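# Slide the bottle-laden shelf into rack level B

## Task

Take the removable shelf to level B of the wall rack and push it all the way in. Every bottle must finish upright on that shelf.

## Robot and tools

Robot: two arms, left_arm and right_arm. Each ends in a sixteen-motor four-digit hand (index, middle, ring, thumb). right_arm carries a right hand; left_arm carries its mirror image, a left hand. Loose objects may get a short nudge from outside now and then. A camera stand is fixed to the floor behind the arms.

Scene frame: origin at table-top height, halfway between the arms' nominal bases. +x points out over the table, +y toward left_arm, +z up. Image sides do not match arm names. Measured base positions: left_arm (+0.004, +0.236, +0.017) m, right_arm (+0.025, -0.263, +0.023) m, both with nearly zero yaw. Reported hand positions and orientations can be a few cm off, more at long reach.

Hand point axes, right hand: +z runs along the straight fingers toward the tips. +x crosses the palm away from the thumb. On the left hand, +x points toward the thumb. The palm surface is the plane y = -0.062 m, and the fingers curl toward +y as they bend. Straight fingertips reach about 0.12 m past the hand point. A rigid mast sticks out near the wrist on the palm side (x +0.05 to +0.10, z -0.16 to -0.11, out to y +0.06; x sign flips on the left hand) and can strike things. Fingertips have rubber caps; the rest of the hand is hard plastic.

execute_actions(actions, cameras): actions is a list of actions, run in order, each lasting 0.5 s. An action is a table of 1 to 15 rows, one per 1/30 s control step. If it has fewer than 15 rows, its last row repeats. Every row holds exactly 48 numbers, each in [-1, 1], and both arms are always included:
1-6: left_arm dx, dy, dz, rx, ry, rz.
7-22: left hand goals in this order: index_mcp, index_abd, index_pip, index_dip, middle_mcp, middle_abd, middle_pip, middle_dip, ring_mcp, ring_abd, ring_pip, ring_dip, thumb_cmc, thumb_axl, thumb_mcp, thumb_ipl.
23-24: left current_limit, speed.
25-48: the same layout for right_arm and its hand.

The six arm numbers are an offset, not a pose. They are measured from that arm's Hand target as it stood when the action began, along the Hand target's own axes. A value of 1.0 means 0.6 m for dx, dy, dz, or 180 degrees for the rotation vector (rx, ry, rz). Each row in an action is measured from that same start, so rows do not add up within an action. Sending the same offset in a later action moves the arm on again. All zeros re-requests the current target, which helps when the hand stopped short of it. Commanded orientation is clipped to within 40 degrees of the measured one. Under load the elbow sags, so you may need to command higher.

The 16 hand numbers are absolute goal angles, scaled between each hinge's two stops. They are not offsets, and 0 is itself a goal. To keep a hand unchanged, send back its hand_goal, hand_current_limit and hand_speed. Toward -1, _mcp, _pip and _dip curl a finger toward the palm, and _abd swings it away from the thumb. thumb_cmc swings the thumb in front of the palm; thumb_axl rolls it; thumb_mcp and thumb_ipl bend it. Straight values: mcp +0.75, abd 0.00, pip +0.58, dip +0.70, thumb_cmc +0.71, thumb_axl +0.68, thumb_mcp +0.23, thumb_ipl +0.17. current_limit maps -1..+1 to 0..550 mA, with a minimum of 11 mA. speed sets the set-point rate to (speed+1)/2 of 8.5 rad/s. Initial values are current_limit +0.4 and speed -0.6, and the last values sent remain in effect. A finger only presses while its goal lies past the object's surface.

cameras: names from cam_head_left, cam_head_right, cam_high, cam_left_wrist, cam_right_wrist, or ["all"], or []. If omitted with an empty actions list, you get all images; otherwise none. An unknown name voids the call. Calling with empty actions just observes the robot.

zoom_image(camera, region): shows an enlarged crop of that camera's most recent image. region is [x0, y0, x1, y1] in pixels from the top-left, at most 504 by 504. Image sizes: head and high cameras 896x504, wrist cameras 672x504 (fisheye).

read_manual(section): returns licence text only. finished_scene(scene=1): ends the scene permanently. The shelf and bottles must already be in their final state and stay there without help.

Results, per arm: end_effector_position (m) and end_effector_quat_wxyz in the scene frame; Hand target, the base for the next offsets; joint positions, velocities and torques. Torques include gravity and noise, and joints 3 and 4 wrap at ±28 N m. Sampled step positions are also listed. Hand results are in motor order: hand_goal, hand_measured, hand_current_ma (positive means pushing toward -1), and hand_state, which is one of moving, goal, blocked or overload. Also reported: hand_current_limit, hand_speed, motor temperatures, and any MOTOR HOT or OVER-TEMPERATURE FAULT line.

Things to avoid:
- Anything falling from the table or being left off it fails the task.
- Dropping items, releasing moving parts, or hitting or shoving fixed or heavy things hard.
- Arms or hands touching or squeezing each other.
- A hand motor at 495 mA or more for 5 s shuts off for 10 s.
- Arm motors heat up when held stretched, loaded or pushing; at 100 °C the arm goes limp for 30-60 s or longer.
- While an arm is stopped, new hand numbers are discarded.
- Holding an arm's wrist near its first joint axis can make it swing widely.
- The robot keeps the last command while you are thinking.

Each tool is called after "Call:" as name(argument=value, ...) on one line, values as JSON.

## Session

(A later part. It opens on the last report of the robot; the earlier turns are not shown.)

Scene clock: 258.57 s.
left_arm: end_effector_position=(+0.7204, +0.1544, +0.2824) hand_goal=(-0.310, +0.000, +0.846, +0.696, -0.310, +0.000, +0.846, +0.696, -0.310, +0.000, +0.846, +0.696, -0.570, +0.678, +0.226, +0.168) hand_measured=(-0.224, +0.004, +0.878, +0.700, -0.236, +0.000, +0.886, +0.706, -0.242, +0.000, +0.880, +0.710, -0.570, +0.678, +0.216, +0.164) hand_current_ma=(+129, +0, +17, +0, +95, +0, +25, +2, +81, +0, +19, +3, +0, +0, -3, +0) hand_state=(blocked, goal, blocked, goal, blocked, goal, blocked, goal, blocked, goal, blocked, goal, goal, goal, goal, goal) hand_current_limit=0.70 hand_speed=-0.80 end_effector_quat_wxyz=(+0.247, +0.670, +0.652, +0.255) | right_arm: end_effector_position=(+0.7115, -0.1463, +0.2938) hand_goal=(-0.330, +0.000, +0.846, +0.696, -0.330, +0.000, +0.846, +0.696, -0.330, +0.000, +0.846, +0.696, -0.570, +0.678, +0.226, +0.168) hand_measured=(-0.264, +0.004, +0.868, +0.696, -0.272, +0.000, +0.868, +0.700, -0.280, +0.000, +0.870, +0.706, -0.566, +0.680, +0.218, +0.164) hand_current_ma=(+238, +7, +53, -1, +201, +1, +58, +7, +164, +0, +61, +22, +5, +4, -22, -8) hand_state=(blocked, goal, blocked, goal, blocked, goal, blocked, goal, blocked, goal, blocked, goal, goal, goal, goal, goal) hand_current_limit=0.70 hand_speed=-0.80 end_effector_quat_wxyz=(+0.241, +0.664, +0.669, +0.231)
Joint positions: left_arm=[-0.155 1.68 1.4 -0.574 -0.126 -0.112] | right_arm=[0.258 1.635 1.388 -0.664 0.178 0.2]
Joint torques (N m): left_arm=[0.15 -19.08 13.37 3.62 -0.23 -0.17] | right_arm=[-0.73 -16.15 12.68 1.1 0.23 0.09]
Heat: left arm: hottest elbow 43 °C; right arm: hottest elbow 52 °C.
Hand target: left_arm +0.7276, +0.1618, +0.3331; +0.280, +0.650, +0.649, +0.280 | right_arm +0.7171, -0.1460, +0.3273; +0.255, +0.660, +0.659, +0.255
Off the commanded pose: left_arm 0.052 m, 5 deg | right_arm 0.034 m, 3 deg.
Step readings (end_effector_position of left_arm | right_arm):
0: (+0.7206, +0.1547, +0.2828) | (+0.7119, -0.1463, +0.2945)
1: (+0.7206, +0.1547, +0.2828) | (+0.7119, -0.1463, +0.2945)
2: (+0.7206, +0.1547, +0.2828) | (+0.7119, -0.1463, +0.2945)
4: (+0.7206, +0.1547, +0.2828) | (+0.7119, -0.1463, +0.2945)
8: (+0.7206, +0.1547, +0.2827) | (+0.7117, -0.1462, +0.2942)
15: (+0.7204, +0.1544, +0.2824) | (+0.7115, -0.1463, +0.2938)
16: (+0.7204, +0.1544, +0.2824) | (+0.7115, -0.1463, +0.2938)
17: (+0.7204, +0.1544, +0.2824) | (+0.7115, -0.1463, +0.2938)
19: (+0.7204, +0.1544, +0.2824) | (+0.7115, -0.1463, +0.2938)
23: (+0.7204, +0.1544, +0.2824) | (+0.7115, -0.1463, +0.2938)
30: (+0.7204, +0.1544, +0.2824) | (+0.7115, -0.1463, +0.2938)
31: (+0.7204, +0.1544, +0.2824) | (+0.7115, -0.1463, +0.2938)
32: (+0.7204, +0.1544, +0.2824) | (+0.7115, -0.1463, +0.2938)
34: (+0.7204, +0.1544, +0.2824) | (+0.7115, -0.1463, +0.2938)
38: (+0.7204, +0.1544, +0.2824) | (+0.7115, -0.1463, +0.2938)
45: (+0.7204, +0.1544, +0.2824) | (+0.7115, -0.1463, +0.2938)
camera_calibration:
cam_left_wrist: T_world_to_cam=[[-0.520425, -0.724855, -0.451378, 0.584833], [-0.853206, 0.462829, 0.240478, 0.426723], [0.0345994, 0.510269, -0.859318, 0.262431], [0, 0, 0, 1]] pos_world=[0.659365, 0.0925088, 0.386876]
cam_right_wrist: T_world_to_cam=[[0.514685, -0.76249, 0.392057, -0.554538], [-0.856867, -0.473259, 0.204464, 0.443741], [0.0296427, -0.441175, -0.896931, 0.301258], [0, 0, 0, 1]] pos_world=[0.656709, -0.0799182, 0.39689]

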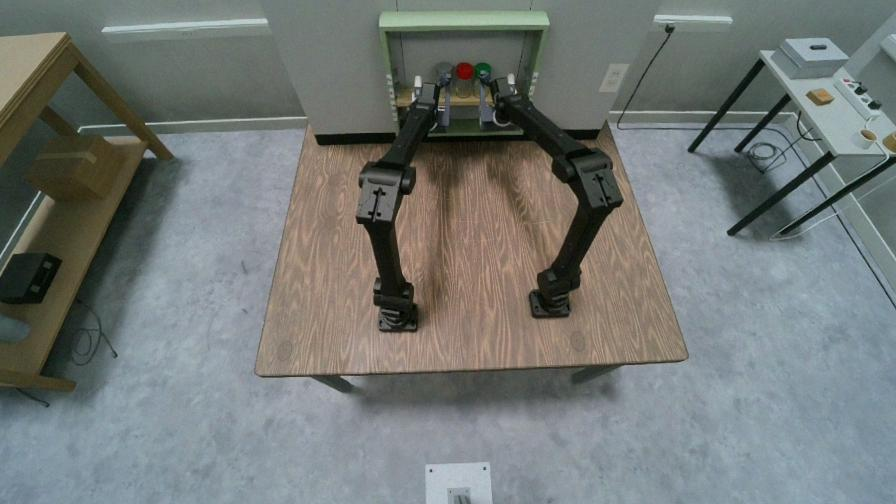

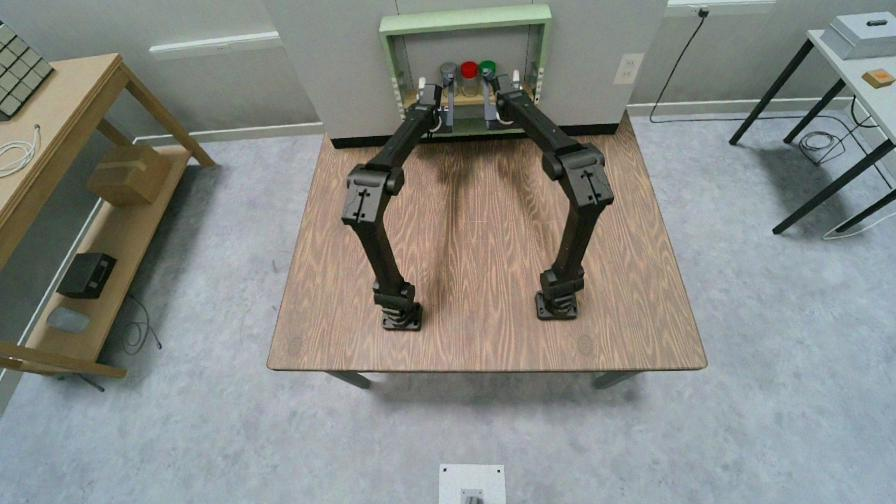

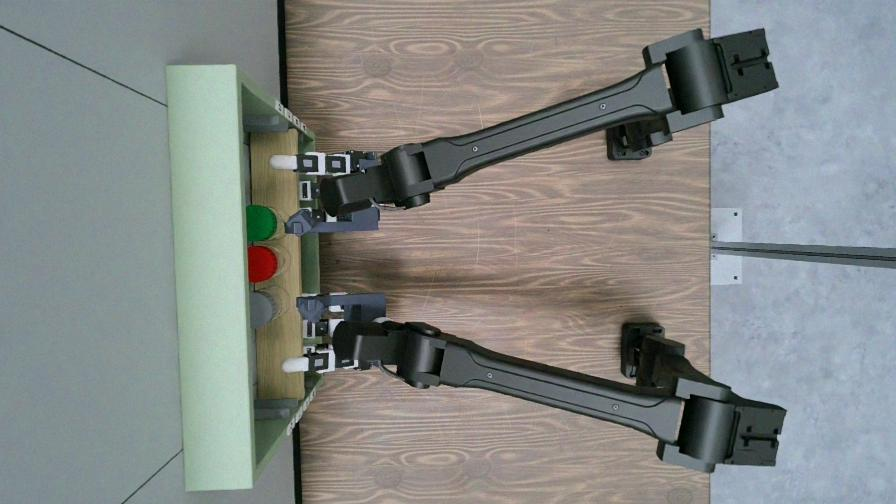

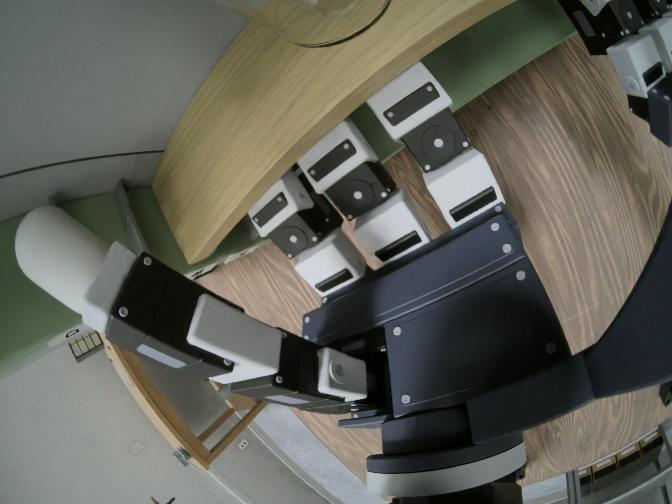

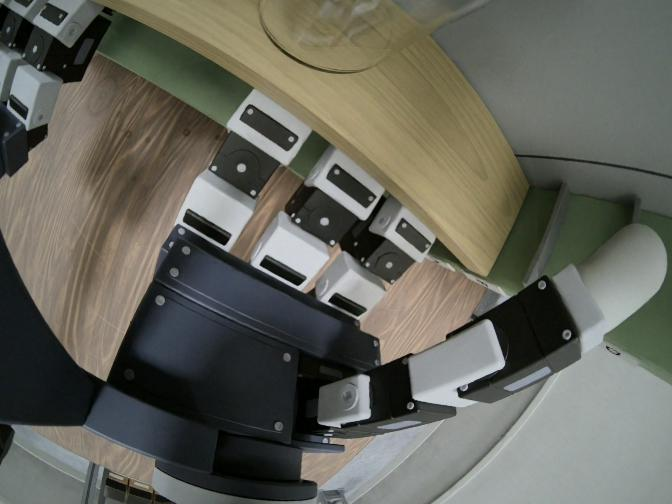

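Call:
execute_actions(actions=[[[0,-0.0077,0.0063,0.004,0,0,-0.31,0,0.845,0.696,-0.31,0,0.845,0.696,-0.31,0,0.845,0.696,-0.571,0.678,0.226,0.168,0.7,-0.8,0,-0.0072,0.007,0.003,0,0,-0.33,0,0.845,0.696,-0.33,0,0.845,0.696,-0.33,0,0.845,0.696,-0.571,0.678,0.226,0.168,0.7,-0.8]],[[0,-0.0077,0.0063,0.004,0,0,-0.31,0,0.845,0.696,-0.31,0,0.845,0.696,-0.31,0,0.845,0.696,-0.571,0.678,0.226,0.168,0.7,-0.8,0,-0.0072,0.007,0.003,0,0,-0.33,0,0.845,0.696,-0.33,0,0.845,0.696,-0.33,0,0.845,0.696,-0.571,0.678,0.226,0.168,0.7,-0.8]]], cameras=["cam_left_wrist","cam_right_wrist"])

Call:
zoom_image(camera="cam_right_wrist", region=[400, 100, 600, 300])

Call:
zoom_image(camera="cam_left_wrist", region=[100, 100, 300, 300])

Scene clock: 260.73 s.
left_arm: end_effector_position=(+0.7200, +0.1542, +0.2806) hand_goal=(-0.310, +0.000, +0.846, +0.696, -0.310, +0.000, +0.846, +0.696, -0.310, +0.000, +0.846, +0.696, -0.570, +0.678, +0.226, +0.168) hand_measured=(-0.232, +0.004, +0.878, +0.700, -0.242, +0.000, +0.882, +0.706, -0.246, +0.000, +0.876, +0.710, -0.570, +0.678, +0.216, +0.164) hand_current_ma=(+106, +0, +17, +0, +81, +0, +21, +2, +70, +0, +15, +3, +0, +0, -3, +0) hand_state=(blocked, goal, blocked, goal, blocked, goal, blocked, goal, blocked, goal, blocked, goal, goal, goal, goal, goal) hand_current_limit=0.70 hand_speed=-0.80 end_effector_quat_wxyz=(+0.245, +0.671, +0.653, +0.253) | right_arm: end_effector_position=(+0.7115, -0.1459, +0.2927) hand_goal=(-0.330, +0.000, +0.846, +0.696, -0.330, +0.000, +0.846, +0.696, -0.330, +0.000, +0.846, +0.696, -0.570, +0.678, +0.226, +0.168) hand_measured=(-0.270, +0.004, +0.868, +0.696, -0.276, +0.000, +0.868, +0.700, -0.284, +0.000, +0.868, +0.704, -0.566, +0.680, +0.218, +0.164) hand_current_ma=(+211, +7, +52, +1, +180, +1, +58, +7, +150, +0, +58, +17, +5, +4, -22, -8) hand_state=(blocked, goal, blocked, goal, blocked, goal, blocked, goal, blocked, goal, blocked, goal, goal, goal, goal, goal) hand_current_limit=0.70 hand_speed=-0.80 end_effector_quat_wxyz=(+0.239, +0.664, +0.670, +0.231)
Joint positions: left_arm=[-0.155 1.681 1.4 -0.579 -0.124 -0.113] | right_arm=[0.258 1.636 1.388 -0.665 0.176 0.201]
Joint torques (N m): left_arm=[0.26 -18.49 13.05 3.25 -0.2 -0.19] | right_arm=[-0.26 -15.62 11.97 1.13 0.13 0.11]
Heat: left arm: hottest elbow 42 °C; right arm: hottest elbow 52 °C.
Hand target: left_arm +0.7267, +0.1618, +0.3210; +0.272, +0.653, +0.652, +0.272 | right_arm +0.7163, -0.1460, +0.3154; +0.249, +0.662, +0.662, +0.249
Off the commanded pose: left_arm 0.042 m, 4 deg | right_arm 0.023 m, 3 deg.
Step readings (end_effector_position of left_arm | right_arm):
0: (+0.7204, +0.1544, +0.2824) | (+0.7115, -0.1463, +0.2938)
1: (+0.7204, +0.1544, +0.2824) | (+0.7115, -0.1463, +0.2938)
2: (+0.7204, +0.1544, +0.2823) | (+0.7115, -0.1463, +0.2937)
4: (+0.7203, +0.1543, +0.2818) | (+0.7115, -0.1462, +0.2937)
8: (+0.7202, +0.1543, +0.2816) | (+0.7115, -0.1461, +0.2933)
15: (+0.7202, +0.1543, +0.2813) | (+0.7114, -0.1461, +0.2933)
16: (+0.7202, +0.1543, +0.2813) | (+0.7115, -0.1461, +0.2930)
17: (+0.7202, +0.1542, +0.2813) | (+0.7114, -0.1461, +0.2930)
19: (+0.7201, +0.1542, +0.2811) | (+0.7115, -0.1461, +0.2927)
23: (+0.7201, +0.1542, +0.2807) | (+0.7115, -0.1459, +0.2927)
30: (+0.7200, +0.1542, +0.2806) | (+0.7115, -0.1459, +0.2927)
camera_calibration:
cam_left_wrist: T_world_to_cam=[[-0.523379, -0.725133, -0.447501, 0.584731], [-0.851564, 0.463737, 0.244513, 0.424422], [0.0302178, 0.509049, -0.860207, 0.264571], [0, 0, 0, 1]] pos_world=[0.659463, 0.0925085, 0.385476]
cam_right_wrist: T_world_to_cam=[[0.516219, -0.762938, 0.389158, -0.554194], [-0.856004, -0.474383, 0.205471, 0.443152], [0.0278485, -0.439189, -0.897963, 0.302322], [0, 0, 0, 1]] pos_world=[0.657006, -0.0798148, 0.396088]
Images, in order (width x height): cam_left_wrist 672x504, cam_right_wrist 672x504.

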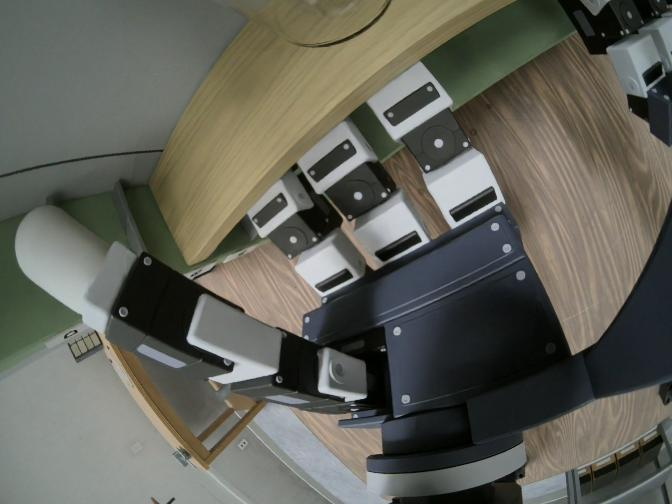

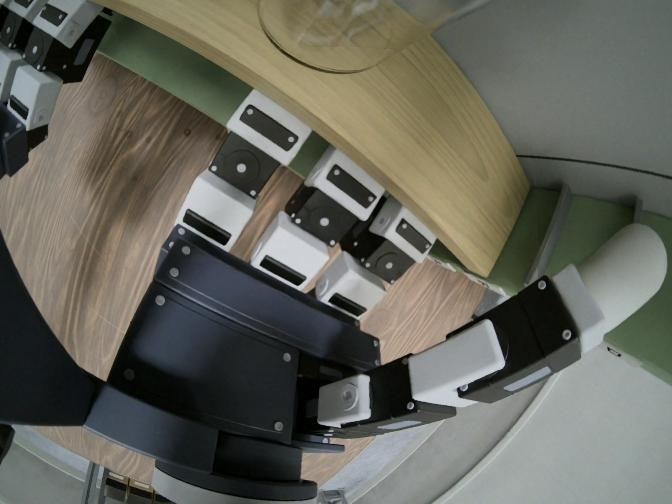

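Scaled by 2.520 from the camera's 672x504 image, which has a finer 960x720 frame.

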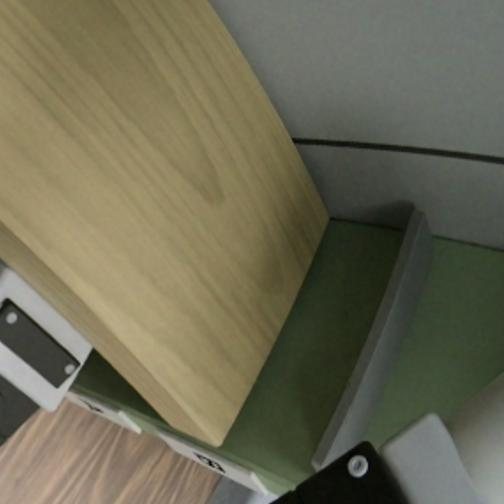

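Scaled by 2.520 from the camera's 672x504 image, which has a finer 960x720 frame.

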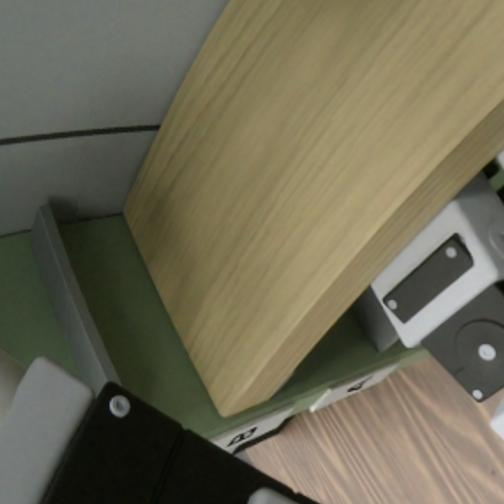

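Call:
execute_actions(actions=[[[0,-0.0129,0.0105,0,0,0,-0.24,0,0.869,0.696,-0.24,0,0.869,0.696,-0.24,0,0.869,0.696,-0.571,0.678,0.226,0.168,0.7,-0.8,0,-0.0120,0.0117,0,0,0,-0.27,0,0.869,0.696,-0.27,0,0.869,0.696,-0.27,0,0.869,0.696,-0.571,0.678,0.226,0.168,0.7,-0.8]],[[0,-0.0065,0.0053,0,0,0,-0.24,0,0.869,0.696,-0.24,0,0.869,0.696,-0.24,0,0.869,0.696,-0.571,0.678,0.226,0.168,0.7,-0.8,0,-0.006,0.0058,0,0,0,-0.27,0,0.869,0.696,-0.27,0,0.869,0.696,-0.27,0,0.869,0.696,-0.571,0.678,0.226,0.168,0.7,-0.8]]], cameras=["cam_left_wrist","cam_right_wrist"])

Call:
zoom_image(camera="cam_right_wrist", region=[400, 100, 600, 300])

Call:
zoom_image(camera="cam_left_wrist", region=[100, 100, 300, 300])

Scene clock: 262.83 s.
left_arm: end_effector_position=(+0.7205, +0.1544, +0.2809) hand_goal=(-0.240, +0.000, +0.870, +0.696, -0.240, +0.000, +0.870, +0.696, -0.240, +0.000, +0.870, +0.696, -0.570, +0.678, +0.226, +0.168) hand_measured=(-0.218, +0.004, +0.882, +0.700, -0.226, +0.000, +0.882, +0.700, -0.228, +0.000, +0.878, +0.700, -0.570, +0.678, +0.216, +0.164) hand_current_ma=(+8, +0, +2, +0, +4, +0, +3, +0, +3, +0, +1, +0, +0, +0, -2, +0) hand_state=(blocked, goal, goal, goal, goal, goal, goal, goal, goal, goal, goal, goal, goal, goal, goal, goal) hand_current_limit=0.70 hand_speed=-0.80 end_effector_quat_wxyz=(+0.249, +0.668, +0.653, +0.254) | right_arm: end_effector_position=(+0.7129, -0.1456, +0.2919) hand_goal=(-0.270, +0.000, +0.870, +0.696, -0.270, +0.000, +0.870, +0.696, -0.270, +0.000, +0.870, +0.696, -0.570, +0.678, +0.226, +0.168) hand_measured=(-0.252, +0.004, +0.874, +0.696, -0.260, +0.000, +0.874, +0.700, -0.262, +0.000, +0.874, +0.700, -0.566, +0.680, +0.218, +0.164) hand_current_ma=(+45, +5, +8, +1, +24, +1, +7, +5, +15, +0, +7, +5, +5, +4, -22, -8) hand_state=(goal, goal, goal, goal, goal, goal, goal, goal, goal, goal, goal, goal, goal, goal, goal, goal) hand_current_limit=0.70 hand_speed=-0.80 end_effector_quat_wxyz=(+0.243, +0.663, +0.667, +0.238)
Joint positions: left_arm=[-0.155 1.681 1.397 -0.569 -0.124 -0.118] | right_arm=[0.258 1.636 1.376 -0.635 0.176 0.201]
Joint torques (N m): left_arm=[0.15 -17.73 10.63 4.49 -0.24 -0.14] | right_arm=[-0.26 -15.5 10.4 1.39 0.16 0.1]
Heat: left arm: hottest elbow 42 °C; right arm: hottest elbow 52 °C.
Hand target: left_arm +0.7253, +0.1618, +0.3061; +0.272, +0.653, +0.652, +0.272 | right_arm +0.7152, -0.1460, +0.3003; +0.249, +0.662, +0.662, +0.249
Off the commanded pose: left_arm 0.027 m, 4 deg | right_arm 0.009 m, 2 deg.
Step readings (end_effector_position of left_arm | right_arm):
0: (+0.7200, +0.1542, +0.2806) | (+0.7115, -0.1459, +0.2927)
1: (+0.7200, +0.1542, +0.2806) | (+0.7115, -0.1459, +0.2927)
2: (+0.7200, +0.1542, +0.2806) | (+0.7113, -0.1460, +0.2918)
4: (+0.7200, +0.1543, +0.2805) | (+0.7113, -0.1460, +0.2916)
8: (+0.7200, +0.1544, +0.2806) | (+0.7120, -0.1458, +0.2923)
15: (+0.7200, +0.1544, +0.2806) | (+0.7122, -0.1457, +0.2923)
16: (+0.7201, +0.1544, +0.2807) | (+0.7122, -0.1458, +0.2921)
17: (+0.7202, +0.1544, +0.2808) | (+0.7122, -0.1457, +0.2920)
19: (+0.7203, +0.1544, +0.2812) | (+0.7124, -0.1457, +0.2918)
23: (+0.7205, +0.1545, +0.2811) | (+0.7128, -0.1456, +0.2918)
30: (+0.7205, +0.1544, +0.2810) | (+0.7129, -0.1456, +0.2919)
camera_calibration:
cam_left_wrist: T_world_to_cam=[[-0.517849, -0.729143, -0.447418, 0.581874], [-0.854789, 0.461921, 0.236569, 0.429503], [0.0341795, 0.504955, -0.862469, 0.263126], [0, 0, 0, 1]] pos_world=[0.659464, 0.0930061, 0.385672]
cam_right_wrist: T_world_to_cam=[[0.509485, -0.764807, 0.39433, -0.551298], [-0.859388, -0.475337, 0.188431, 0.451942], [0.0433263, -0.434886, -0.899443, 0.291809], [0, 0, 0, 1]] pos_world=[0.656628, -0.0799086, 0.394699]
Images, in order (width x height): cam_left_wrist 672x504, cam_right_wrist 672x504.

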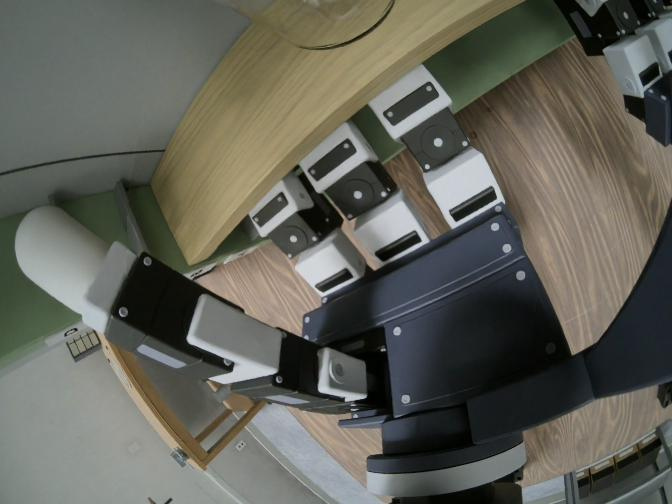

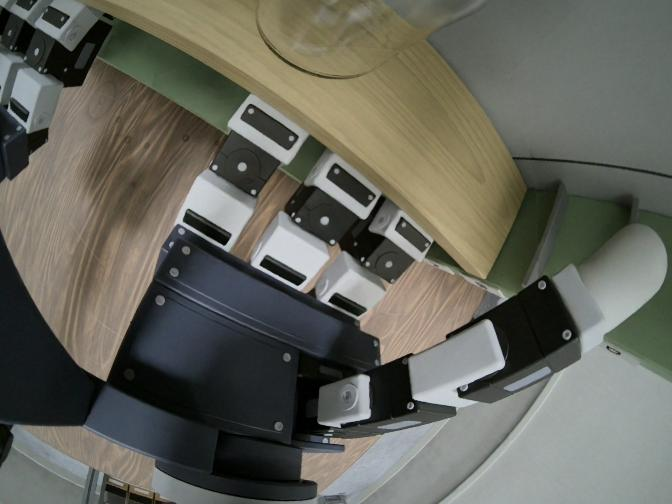

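Scaled by 2.520 from the camera's 672x504 image, which has a finer 960x720 frame.

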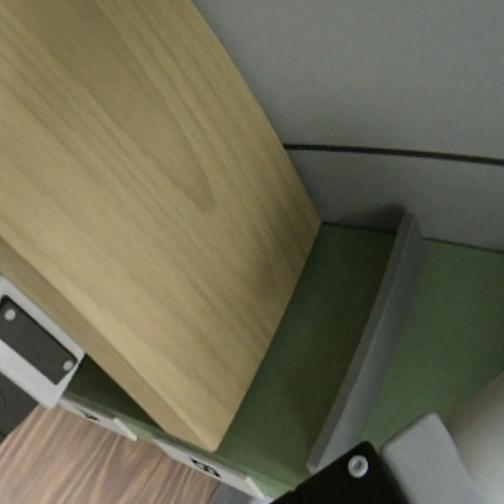

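Scaled by 2.520 from the camera's 672x504 image, which has a finer 960x720 frame.

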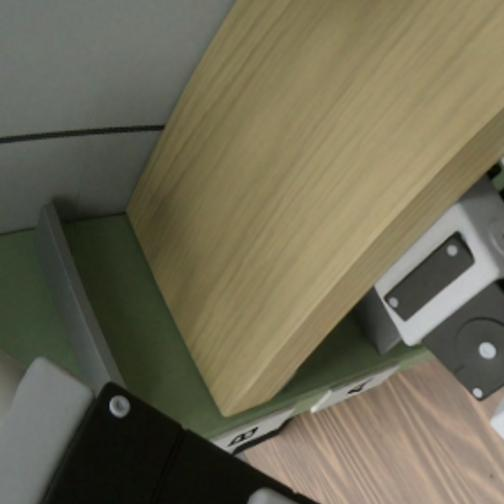

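Call:
execute_actions(actions=[[[0,-0.0129,0.0105,0.004,0,0,-0.24,0,0.869,0.696,-0.24,0,0.869,0.696,-0.24,0,0.869,0.696,-0.571,0.678,0.226,0.168,0.4,-0.8,0,-0.0120,0.0117,0.004,0,0,-0.27,0,0.869,0.696,-0.27,0,0.869,0.696,-0.27,0,0.869,0.696,-0.571,0.678,0.226,0.168,0.4,-0.8]]])

Scene clock: 263.97 s.
left_arm: end_effector_position=(+0.7207, +0.1544, +0.2802) hand_goal=(-0.240, +0.000, +0.870, +0.696, -0.240, +0.000, +0.870, +0.696, -0.240, +0.000, +0.870, +0.696, -0.570, +0.678, +0.226, +0.168) hand_measured=(-0.218, +0.004, +0.880, +0.700, -0.226, +0.000, +0.882, +0.700, -0.228, +0.000, +0.878, +0.700, -0.570, +0.678, +0.216, +0.164) hand_current_ma=(+8, +0, +2, +0, +4, +0, +3, +0, +3, +0, +1, +0, +0, +0, -2, +0) hand_state=(blocked, goal, goal, goal, goal, goal, goal, goal, goal, goal, goal, goal, goal, goal, goal, goal) hand_current_limit=0.40 hand_speed=-0.80 end_effector_quat_wxyz=(+0.251, +0.667, +0.653, +0.256) | right_arm: end_effector_position=(+0.7117, -0.1459, +0.2879) hand_goal=(-0.270, +0.000, +0.870, +0.696, -0.270, +0.000, +0.870, +0.696, -0.270, +0.000, +0.870, +0.696, -0.570, +0.678, +0.226, +0.168) hand_measured=(-0.252, +0.004, +0.874, +0.696, -0.260, +0.000, +0.874, +0.700, -0.262, +0.000, +0.874, +0.700, -0.566, +0.680, +0.218, +0.164) hand_current_ma=(+45, +4, +8, +1, +24, +1, +7, +5, +15, +0, +7, +5, +5, +4, -22, -8) hand_state=(goal, goal, goal, goal, goal, goal, goal, goal, goal, goal, goal, goal, goal, goal, goal, goal) hand_current_limit=0.40 hand_speed=-0.80 end_effector_quat_wxyz=(+0.243, +0.663, +0.667, +0.237)
Joint positions: left_arm=[-0.155 1.681 1.392 -0.558 -0.124 -0.118] | right_arm=[0.258 1.636 1.367 -0.627 0.176 0.201]
Joint torques (N m): left_arm=[0.26 -17.26 10.19 4.21 -0.16 -0.16] | right_arm=[-0.85 -14.8 10.22 1.28 0.05 0.09]
Heat: left arm: hottest elbow 42 °C; right arm: hottest elbow 52 °C.
Hand target: left_arm +0.7243, +0.1618, +0.2962; +0.268, +0.655, +0.654, +0.268 | right_arm +0.7143, -0.1460, +0.2902; +0.244, +0.664, +0.663, +0.245
Off the commanded pose: left_arm 0.018 m, 3 deg | right_arm 0.004 m, 1 deg.
Step readings (end_effector_position of left_arm | right_arm):
0: (+0.7205, +0.1544, +0.2809) | (+0.7129, -0.1456, +0.2919)
1: (+0.7205, +0.1544, +0.2809) | (+0.7129, -0.1456, +0.2917)
2: (+0.7205, +0.1545, +0.2807) | (+0.7128, -0.1456, +0.2915)
4: (+0.7206, +0.1544, +0.2806) | (+0.7127, -0.1456, +0.2909)
8: (+0.7206, +0.1544, +0.2802) | (+0.7121, -0.1458, +0.2890)
15: (+0.7207, +0.1544, +0.2803) | (+0.7116, -0.1459, +0.2878)

Call:
execute_actions(actions=[[[0,-0.0180,0.004,0,0,0,-0.24,0,0.869,0.696,-0.24,0,0.869,0.696,-0.24,0,0.869,0.696,-0.571,0.678,0.226,0.168,0.4,-0.8,0,-0.0110,0.0007,0,0,0,-0.27,0,0.869,0.696,-0.27,0,0.869,0.696,-0.27,0,0.869,0.696,-0.571,0.678,0.226,0.168,0.4,-0.8]]], cameras=["all"])

Call:
zoom_image(camera="cam_right_wrist", region=[400, 100, 600, 300])

Call:
zoom_image(camera="cam_left_wrist", region=[100, 100, 300, 300])

Call:
zoom_image(camera="cam_head_left", region=[370, 20, 560, 150])

Scene clock: 265.50 s.
left_arm: end_effector_position=(+0.7171, +0.1552, +0.2685) hand_goal=(-0.240, +0.000, +0.870, +0.696, -0.240, +0.000, +0.870, +0.696, -0.240, +0.000, +0.870, +0.696, -0.570, +0.678, +0.226, +0.168) hand_measured=(-0.220, +0.002, +0.878, +0.700, -0.226, +0.000, +0.878, +0.700, -0.228, +0.000, +0.878, +0.700, -0.570, +0.678, +0.216, +0.164) hand_current_ma=(+8, +0, +1, +0, +4, +0, +1, +0, +3, +0, +1, +0, +0, +0, -2, +0) hand_state=(blocked, goal, goal, goal, goal, goal, goal, goal, goal, goal, goal, goal, goal, goal, goal, goal) hand_current_limit=0.40 hand_speed=-0.80 end_effector_quat_wxyz=(+0.251, +0.667, +0.653, +0.256) | right_arm: end_effector_position=(+0.7079, -0.1469, +0.2768) hand_goal=(-0.270, +0.000, +0.870, +0.696, -0.270, +0.000, +0.870, +0.696, -0.270, +0.000, +0.870, +0.696, -0.570, +0.678, +0.226, +0.168) hand_measured=(-0.252, +0.004, +0.874, +0.696, -0.260, +0.000, +0.874, +0.700, -0.262, +0.000, +0.874, +0.700, -0.566, +0.680, +0.218, +0.164) hand_current_ma=(+45, +4, +8, +1, +24, +1, +7, +5, +15, +0, +7, +5, +5, +4, -21, -8) hand_state=(goal, goal, goal, goal, goal, goal, goal, goal, goal, goal, goal, goal, goal, goal, goal, goal) hand_current_limit=0.40 hand_speed=-0.80 end_effector_quat_wxyz=(+0.241, +0.664, +0.669, +0.233)
Joint positions: left_arm=[-0.155 1.681 1.36 -0.524 -0.124 -0.12] | right_arm=[0.258 1.636 1.342 -0.613 0.176 0.201]
Joint torques (N m): left_arm=[-0.03 -17.79 9.85 3.97 -0.22 -0.15] | right_arm=[-0.21 -14.97 10.29 1.4 0.12 0.12]
Heat: left arm: hottest elbow 42 °C; right arm: hottest elbow 52 °C.
Hand target: left_arm +0.7183, +0.1619, +0.2868; +0.268, +0.655, +0.654, +0.268 | right_arm +0.7096, -0.1459, +0.2857; +0.244, +0.664, +0.663, +0.245
Off the commanded pose: left_arm 0.020 m, 3 deg | right_arm 0.009 m, 2 deg.
Step readings (end_effector_position of left_arm | right_arm):
0: (+0.7207, +0.1544, +0.2802) | (+0.7117, -0.1459, +0.2879)
1: (+0.7206, +0.1544, +0.2801) | (+0.7117, -0.1459, +0.2879)
2: (+0.7206, +0.1544, +0.2796) | (+0.7116, -0.1459, +0.2875)
4: (+0.7203, +0.1545, +0.2777) | (+0.7112, -0.1460, +0.2857)
8: (+0.7177, +0.1550, +0.2705) | (+0.7086, -0.1467, +0.2791)
15: (+0.7169, +0.1552, +0.2683) | (+0.7078, -0.1470, +0.2767)
camera_calibration:
cam_left_wrist: T_world_to_cam=[[-0.51441, -0.730434, -0.449275, 0.57338], [-0.856645, 0.461686, 0.230227, 0.432256], [0.0392589, 0.5033, -0.863219, 0.249046], [0, 0, 0, 1]] pos_world=[0.655465, 0.0939053, 0.37307]
cam_right_wrist: T_world_to_cam=[[0.514054, -0.763564, 0.390792, -0.545976], [-0.857133, -0.474661, 0.200051, 0.445056], [0.0327421, -0.437798, -0.898477, 0.284662], [0, 0, 0, 1]] pos_world=[0.652813, -0.0810128, 0.380091]

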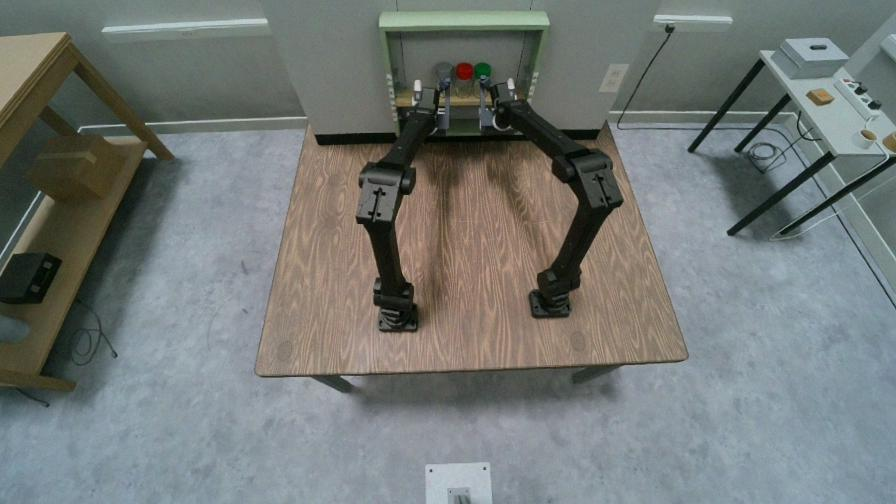

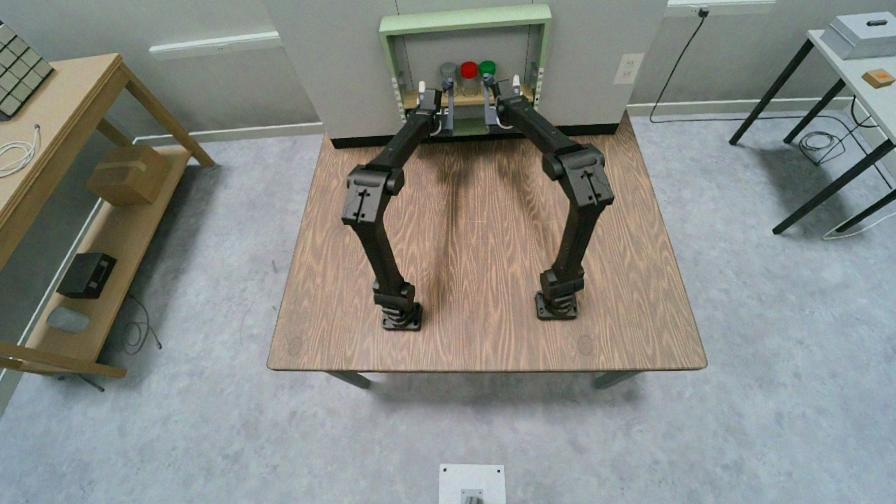

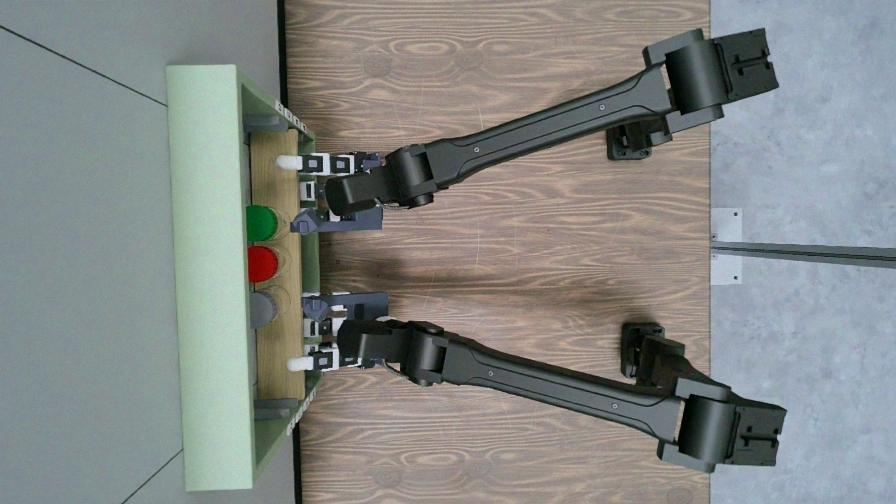

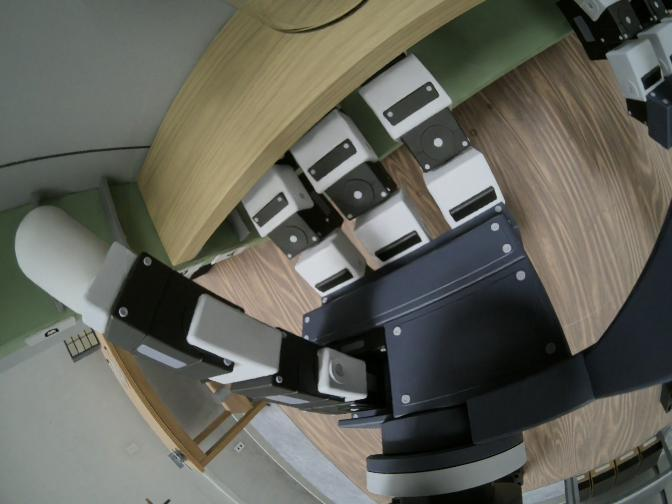

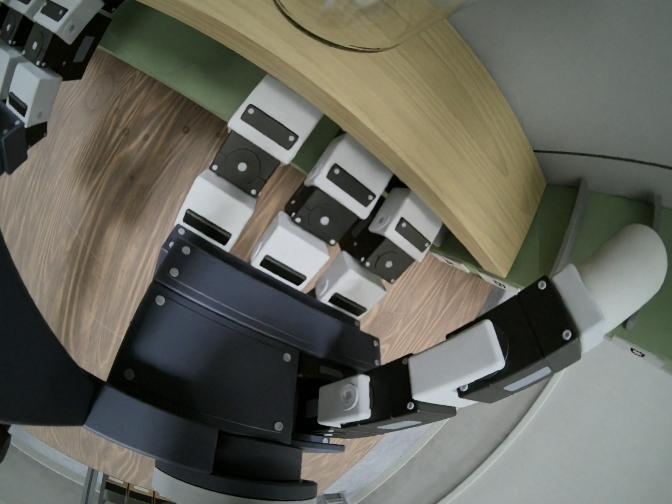

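Scaled by 2.520 from the camera's 672x504 image, which has a finer 960x720 frame.

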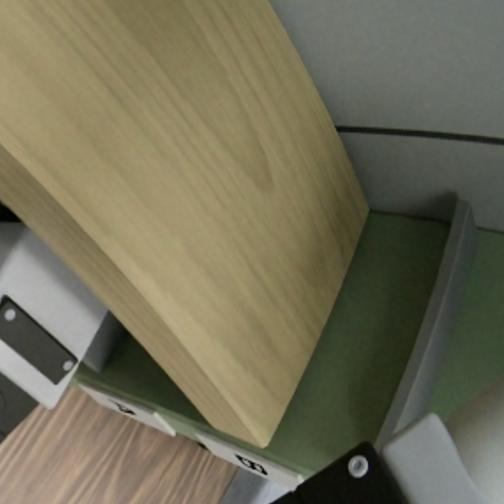

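Scaled by 2.520 from the camera's 672x504 image, which has a finer 960x720 frame.

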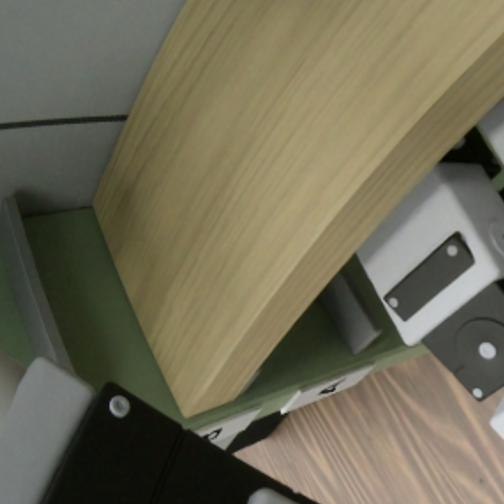

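Scaled by 2.653.

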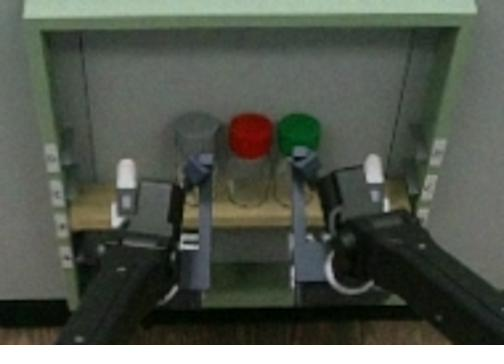

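Call:
zoom_image(camera="cam_high", region=[240, 90, 330, 200])

Call:
zoom_image(camera="cam_high", region=[235, 350, 330, 470])

Call:
zoom_image(camera="cam_left_wrist", region=[120, 180, 260, 300])

Call:
zoom_image(camera="cam_right_wrist", region=[440, 180, 580, 300])

Scaled by 4.582.

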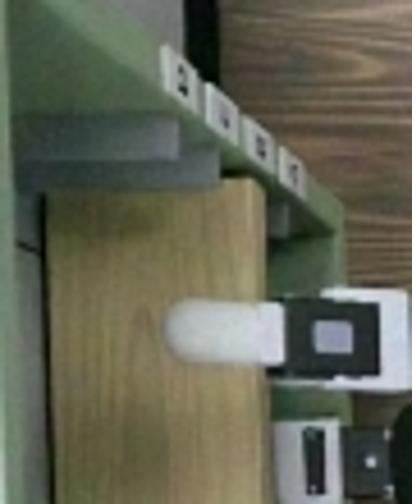

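Scaled by 4.200.

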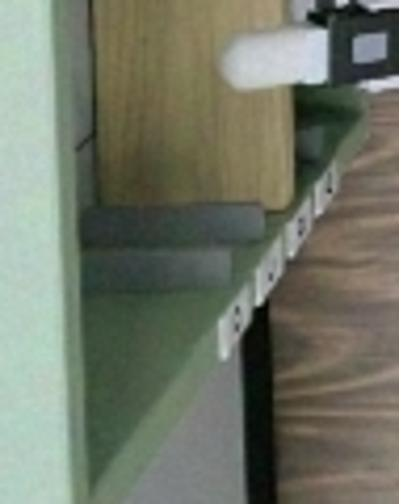

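Scaled by 3.600 from the camera's 672x504 image, which has a finer 960x720 frame.

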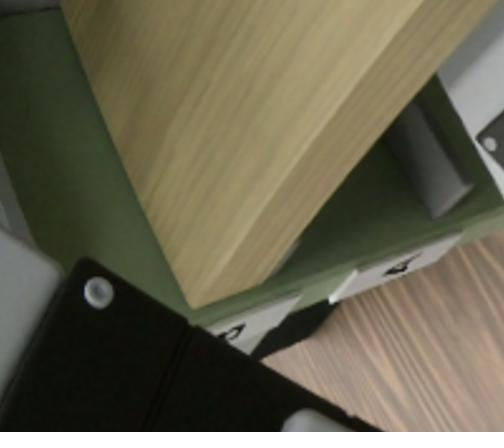

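Scaled by 3.600 from the camera's 672x504 image, which has a finer 960x720 frame.

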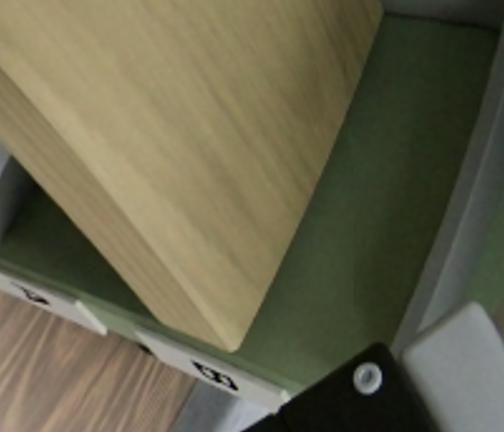

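Call:
execute_actions(actions=[[[0,-0.0236,-0.0235,0,0,0,-0.24,0,0.869,0.696,-0.24,0,0.869,0.696,-0.24,0,0.869,0.696,-0.571,0.678,0.226,0.168,0.4,-0.8,0,-0.025,-0.022,0,0,0,-0.27,0,0.869,0.696,-0.27,0,0.869,0.696,-0.27,0,0.869,0.696,-0.571,0.678,0.226,0.168,0.4,-0.8]],[[0,-0.0236,-0.0235,0,0,0,-0.24,0,0.869,0.696,-0.24,0,0.869,0.696,-0.24,0,0.869,0.696,-0.571,0.678,0.226,0.168,0.4,-0.8,0,-0.025,-0.022,0,0,0,-0.27,0,0.869,0.696,-0.27,0,0.869,0.696,-0.27,0,0.869,0.696,-0.571,0.678,0.226,0.168,0.4,-0.8]]], cameras=["cam_left_wrist","cam_right_wrist","cam_high"])

Scene clock: 269.13 s.
left_arm: end_effector_position=(+0.6792, +0.1644, +0.2694) hand_goal=(-0.240, +0.000, +0.870, +0.696, -0.240, +0.000, +0.870, +0.696, -0.240, +0.000, +0.870, +0.696, -0.570, +0.678, +0.226, +0.168) hand_measured=(-0.220, +0.002, +0.878, +0.700, -0.226, +0.000, +0.878, +0.700, -0.228, +0.000, +0.876, +0.700, -0.570, +0.678, +0.216, +0.164) hand_current_ma=(+8, +0, +1, +0, +4, +0, +1, +0, +3, +0, +1, +0, +0, +0, -2, +0) hand_state=(blocked, goal, goal, goal, goal, goal, goal, goal, goal, goal, goal, goal, goal, goal, goal, goal) hand_current_limit=0.40 hand_speed=-0.80 end_effector_quat_wxyz=(+0.250, +0.663, +0.657, +0.257) | right_arm: end_effector_position=(+0.6707, -0.1485, +0.2720) hand_goal=(-0.270, +0.000, +0.870, +0.696, -0.270, +0.000, +0.870, +0.696, -0.270, +0.000, +0.870, +0.696, -0.570, +0.678, +0.226, +0.168) hand_measured=(-0.252, +0.004, +0.874, +0.696, -0.260, +0.000, +0.874, +0.700, -0.262, +0.000, +0.874, +0.700, -0.568, +0.680, +0.218, +0.164) hand_current_ma=(+45, +4, +8, +1, +24, +1, +7, +5, +15, +0, +7, +5, +4, +4, -21, -8) hand_state=(goal, goal, goal, goal, goal, goal, goal, goal, goal, goal, goal, goal, goal, goal, goal, goal) hand_current_limit=0.40 hand_speed=-0.80 end_effector_quat_wxyz=(+0.237, +0.665, +0.670, +0.231)
Joint positions: left_arm=[-0.155 1.586 1.243 -0.505 -0.131 -0.128] | right_arm=[0.274 1.552 1.232 -0.598 0.183 0.216]
Joint torques (N m): left_arm=[-1.14 -16.44 9.5 3.96 -0.31 -0.17] | right_arm=[-0.03 -14.68 9.98 1.22 0.39 0.17]
Heat: left arm: hottest elbow 41 °C; right arm: hottest elbow 51 °C.
Hand target: left_arm +0.6784, +0.1619, +0.2872; +0.268, +0.655, +0.654, +0.268 | right_arm +0.6697, -0.1459, +0.2864; +0.244, +0.664, +0.663, +0.245
Off the commanded pose: left_arm 0.018 m, 3 deg | right_arm 0.015 m, 2 deg.
Step readings (end_effector_position of left_arm | right_arm):
0: (+0.7171, +0.1552, +0.2685) | (+0.7079, -0.1469, +0.2768)
1: (+0.7170, +0.1552, +0.2684) | (+0.7078, -0.1470, +0.2766)
2: (+0.7163, +0.1554, +0.2679) | (+0.7071, -0.1472, +0.2756)
4: (+0.7114, +0.1565, +0.2656) | (+0.7034, -0.1480, +0.2728)
8: (+0.7010, +0.1588, +0.2618) | (+0.6933, -0.1502, +0.2648)
15: (+0.6988, +0.1594, +0.2674) | (+0.6907, -0.1489, +0.2662)
16: (+0.6987, +0.1595, +0.2676) | (+0.6904, -0.1491, +0.2666)
17: (+0.6978, +0.1597, +0.2676) | (+0.6896, -0.1493, +0.2670)
19: (+0.6922, +0.1612, +0.2660) | (+0.6845, -0.1501, +0.2667)
23: (+0.6816, +0.1637, +0.2641) | (+0.6732, -0.1497, +0.2669)
30: (+0.6793, +0.1643, +0.2694) | (+0.6708, -0.1484, +0.2720)
camera_calibration:
cam_left_wrist: T_world_to_cam=[[-0.506329, -0.736078, -0.449245, 0.556429], [-0.861701, 0.451931, 0.230714, 0.400305], [0.0332041, 0.503932, -0.863105, 0.250553], [0, 0, 0, 1]] pos_world=[0.61836, 0.102403, 0.37387]
cam_right_wrist: T_world_to_cam=[[0.517454, -0.763964, 0.385487, -0.52706], [-0.855344, -0.474964, 0.20687, 0.410297], [0.0250511, -0.436769, -0.899225, 0.286346], [0, 0, 0, 1]] pos_world=[0.616502, -0.0827113, 0.375786]
Images, in order (width x height): cam_high 896x504, cam_left_wrist 672x504, cam_right_wrist 672x504.

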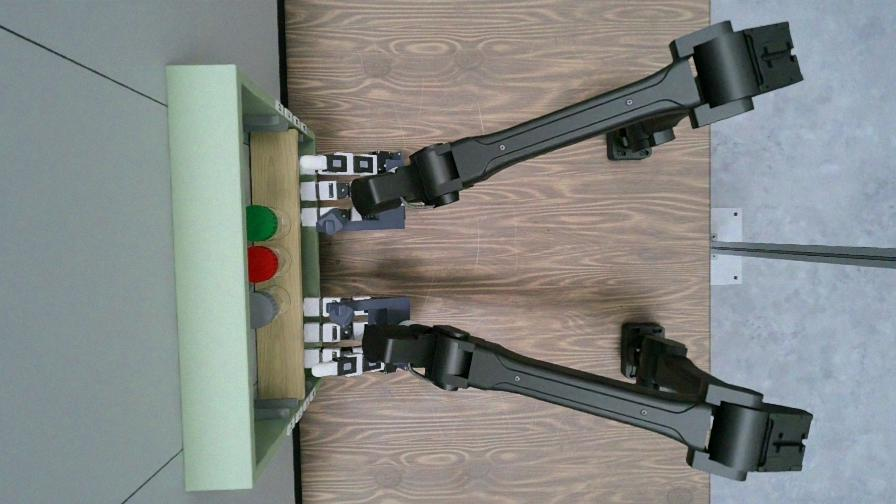

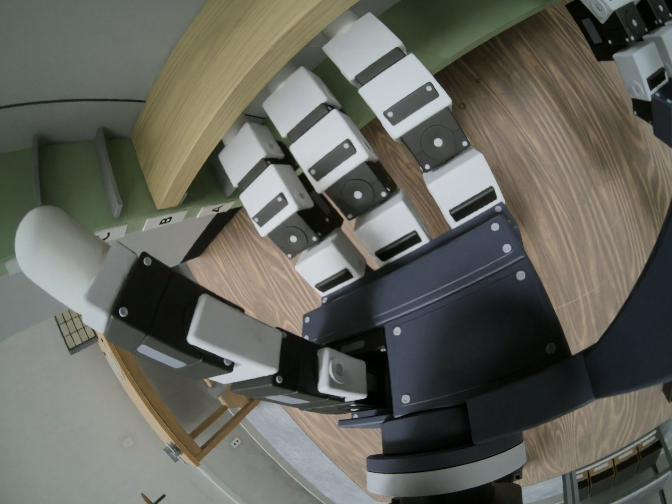

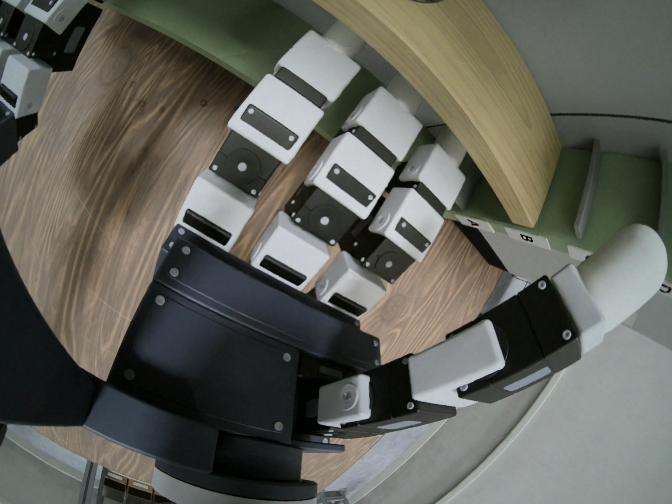

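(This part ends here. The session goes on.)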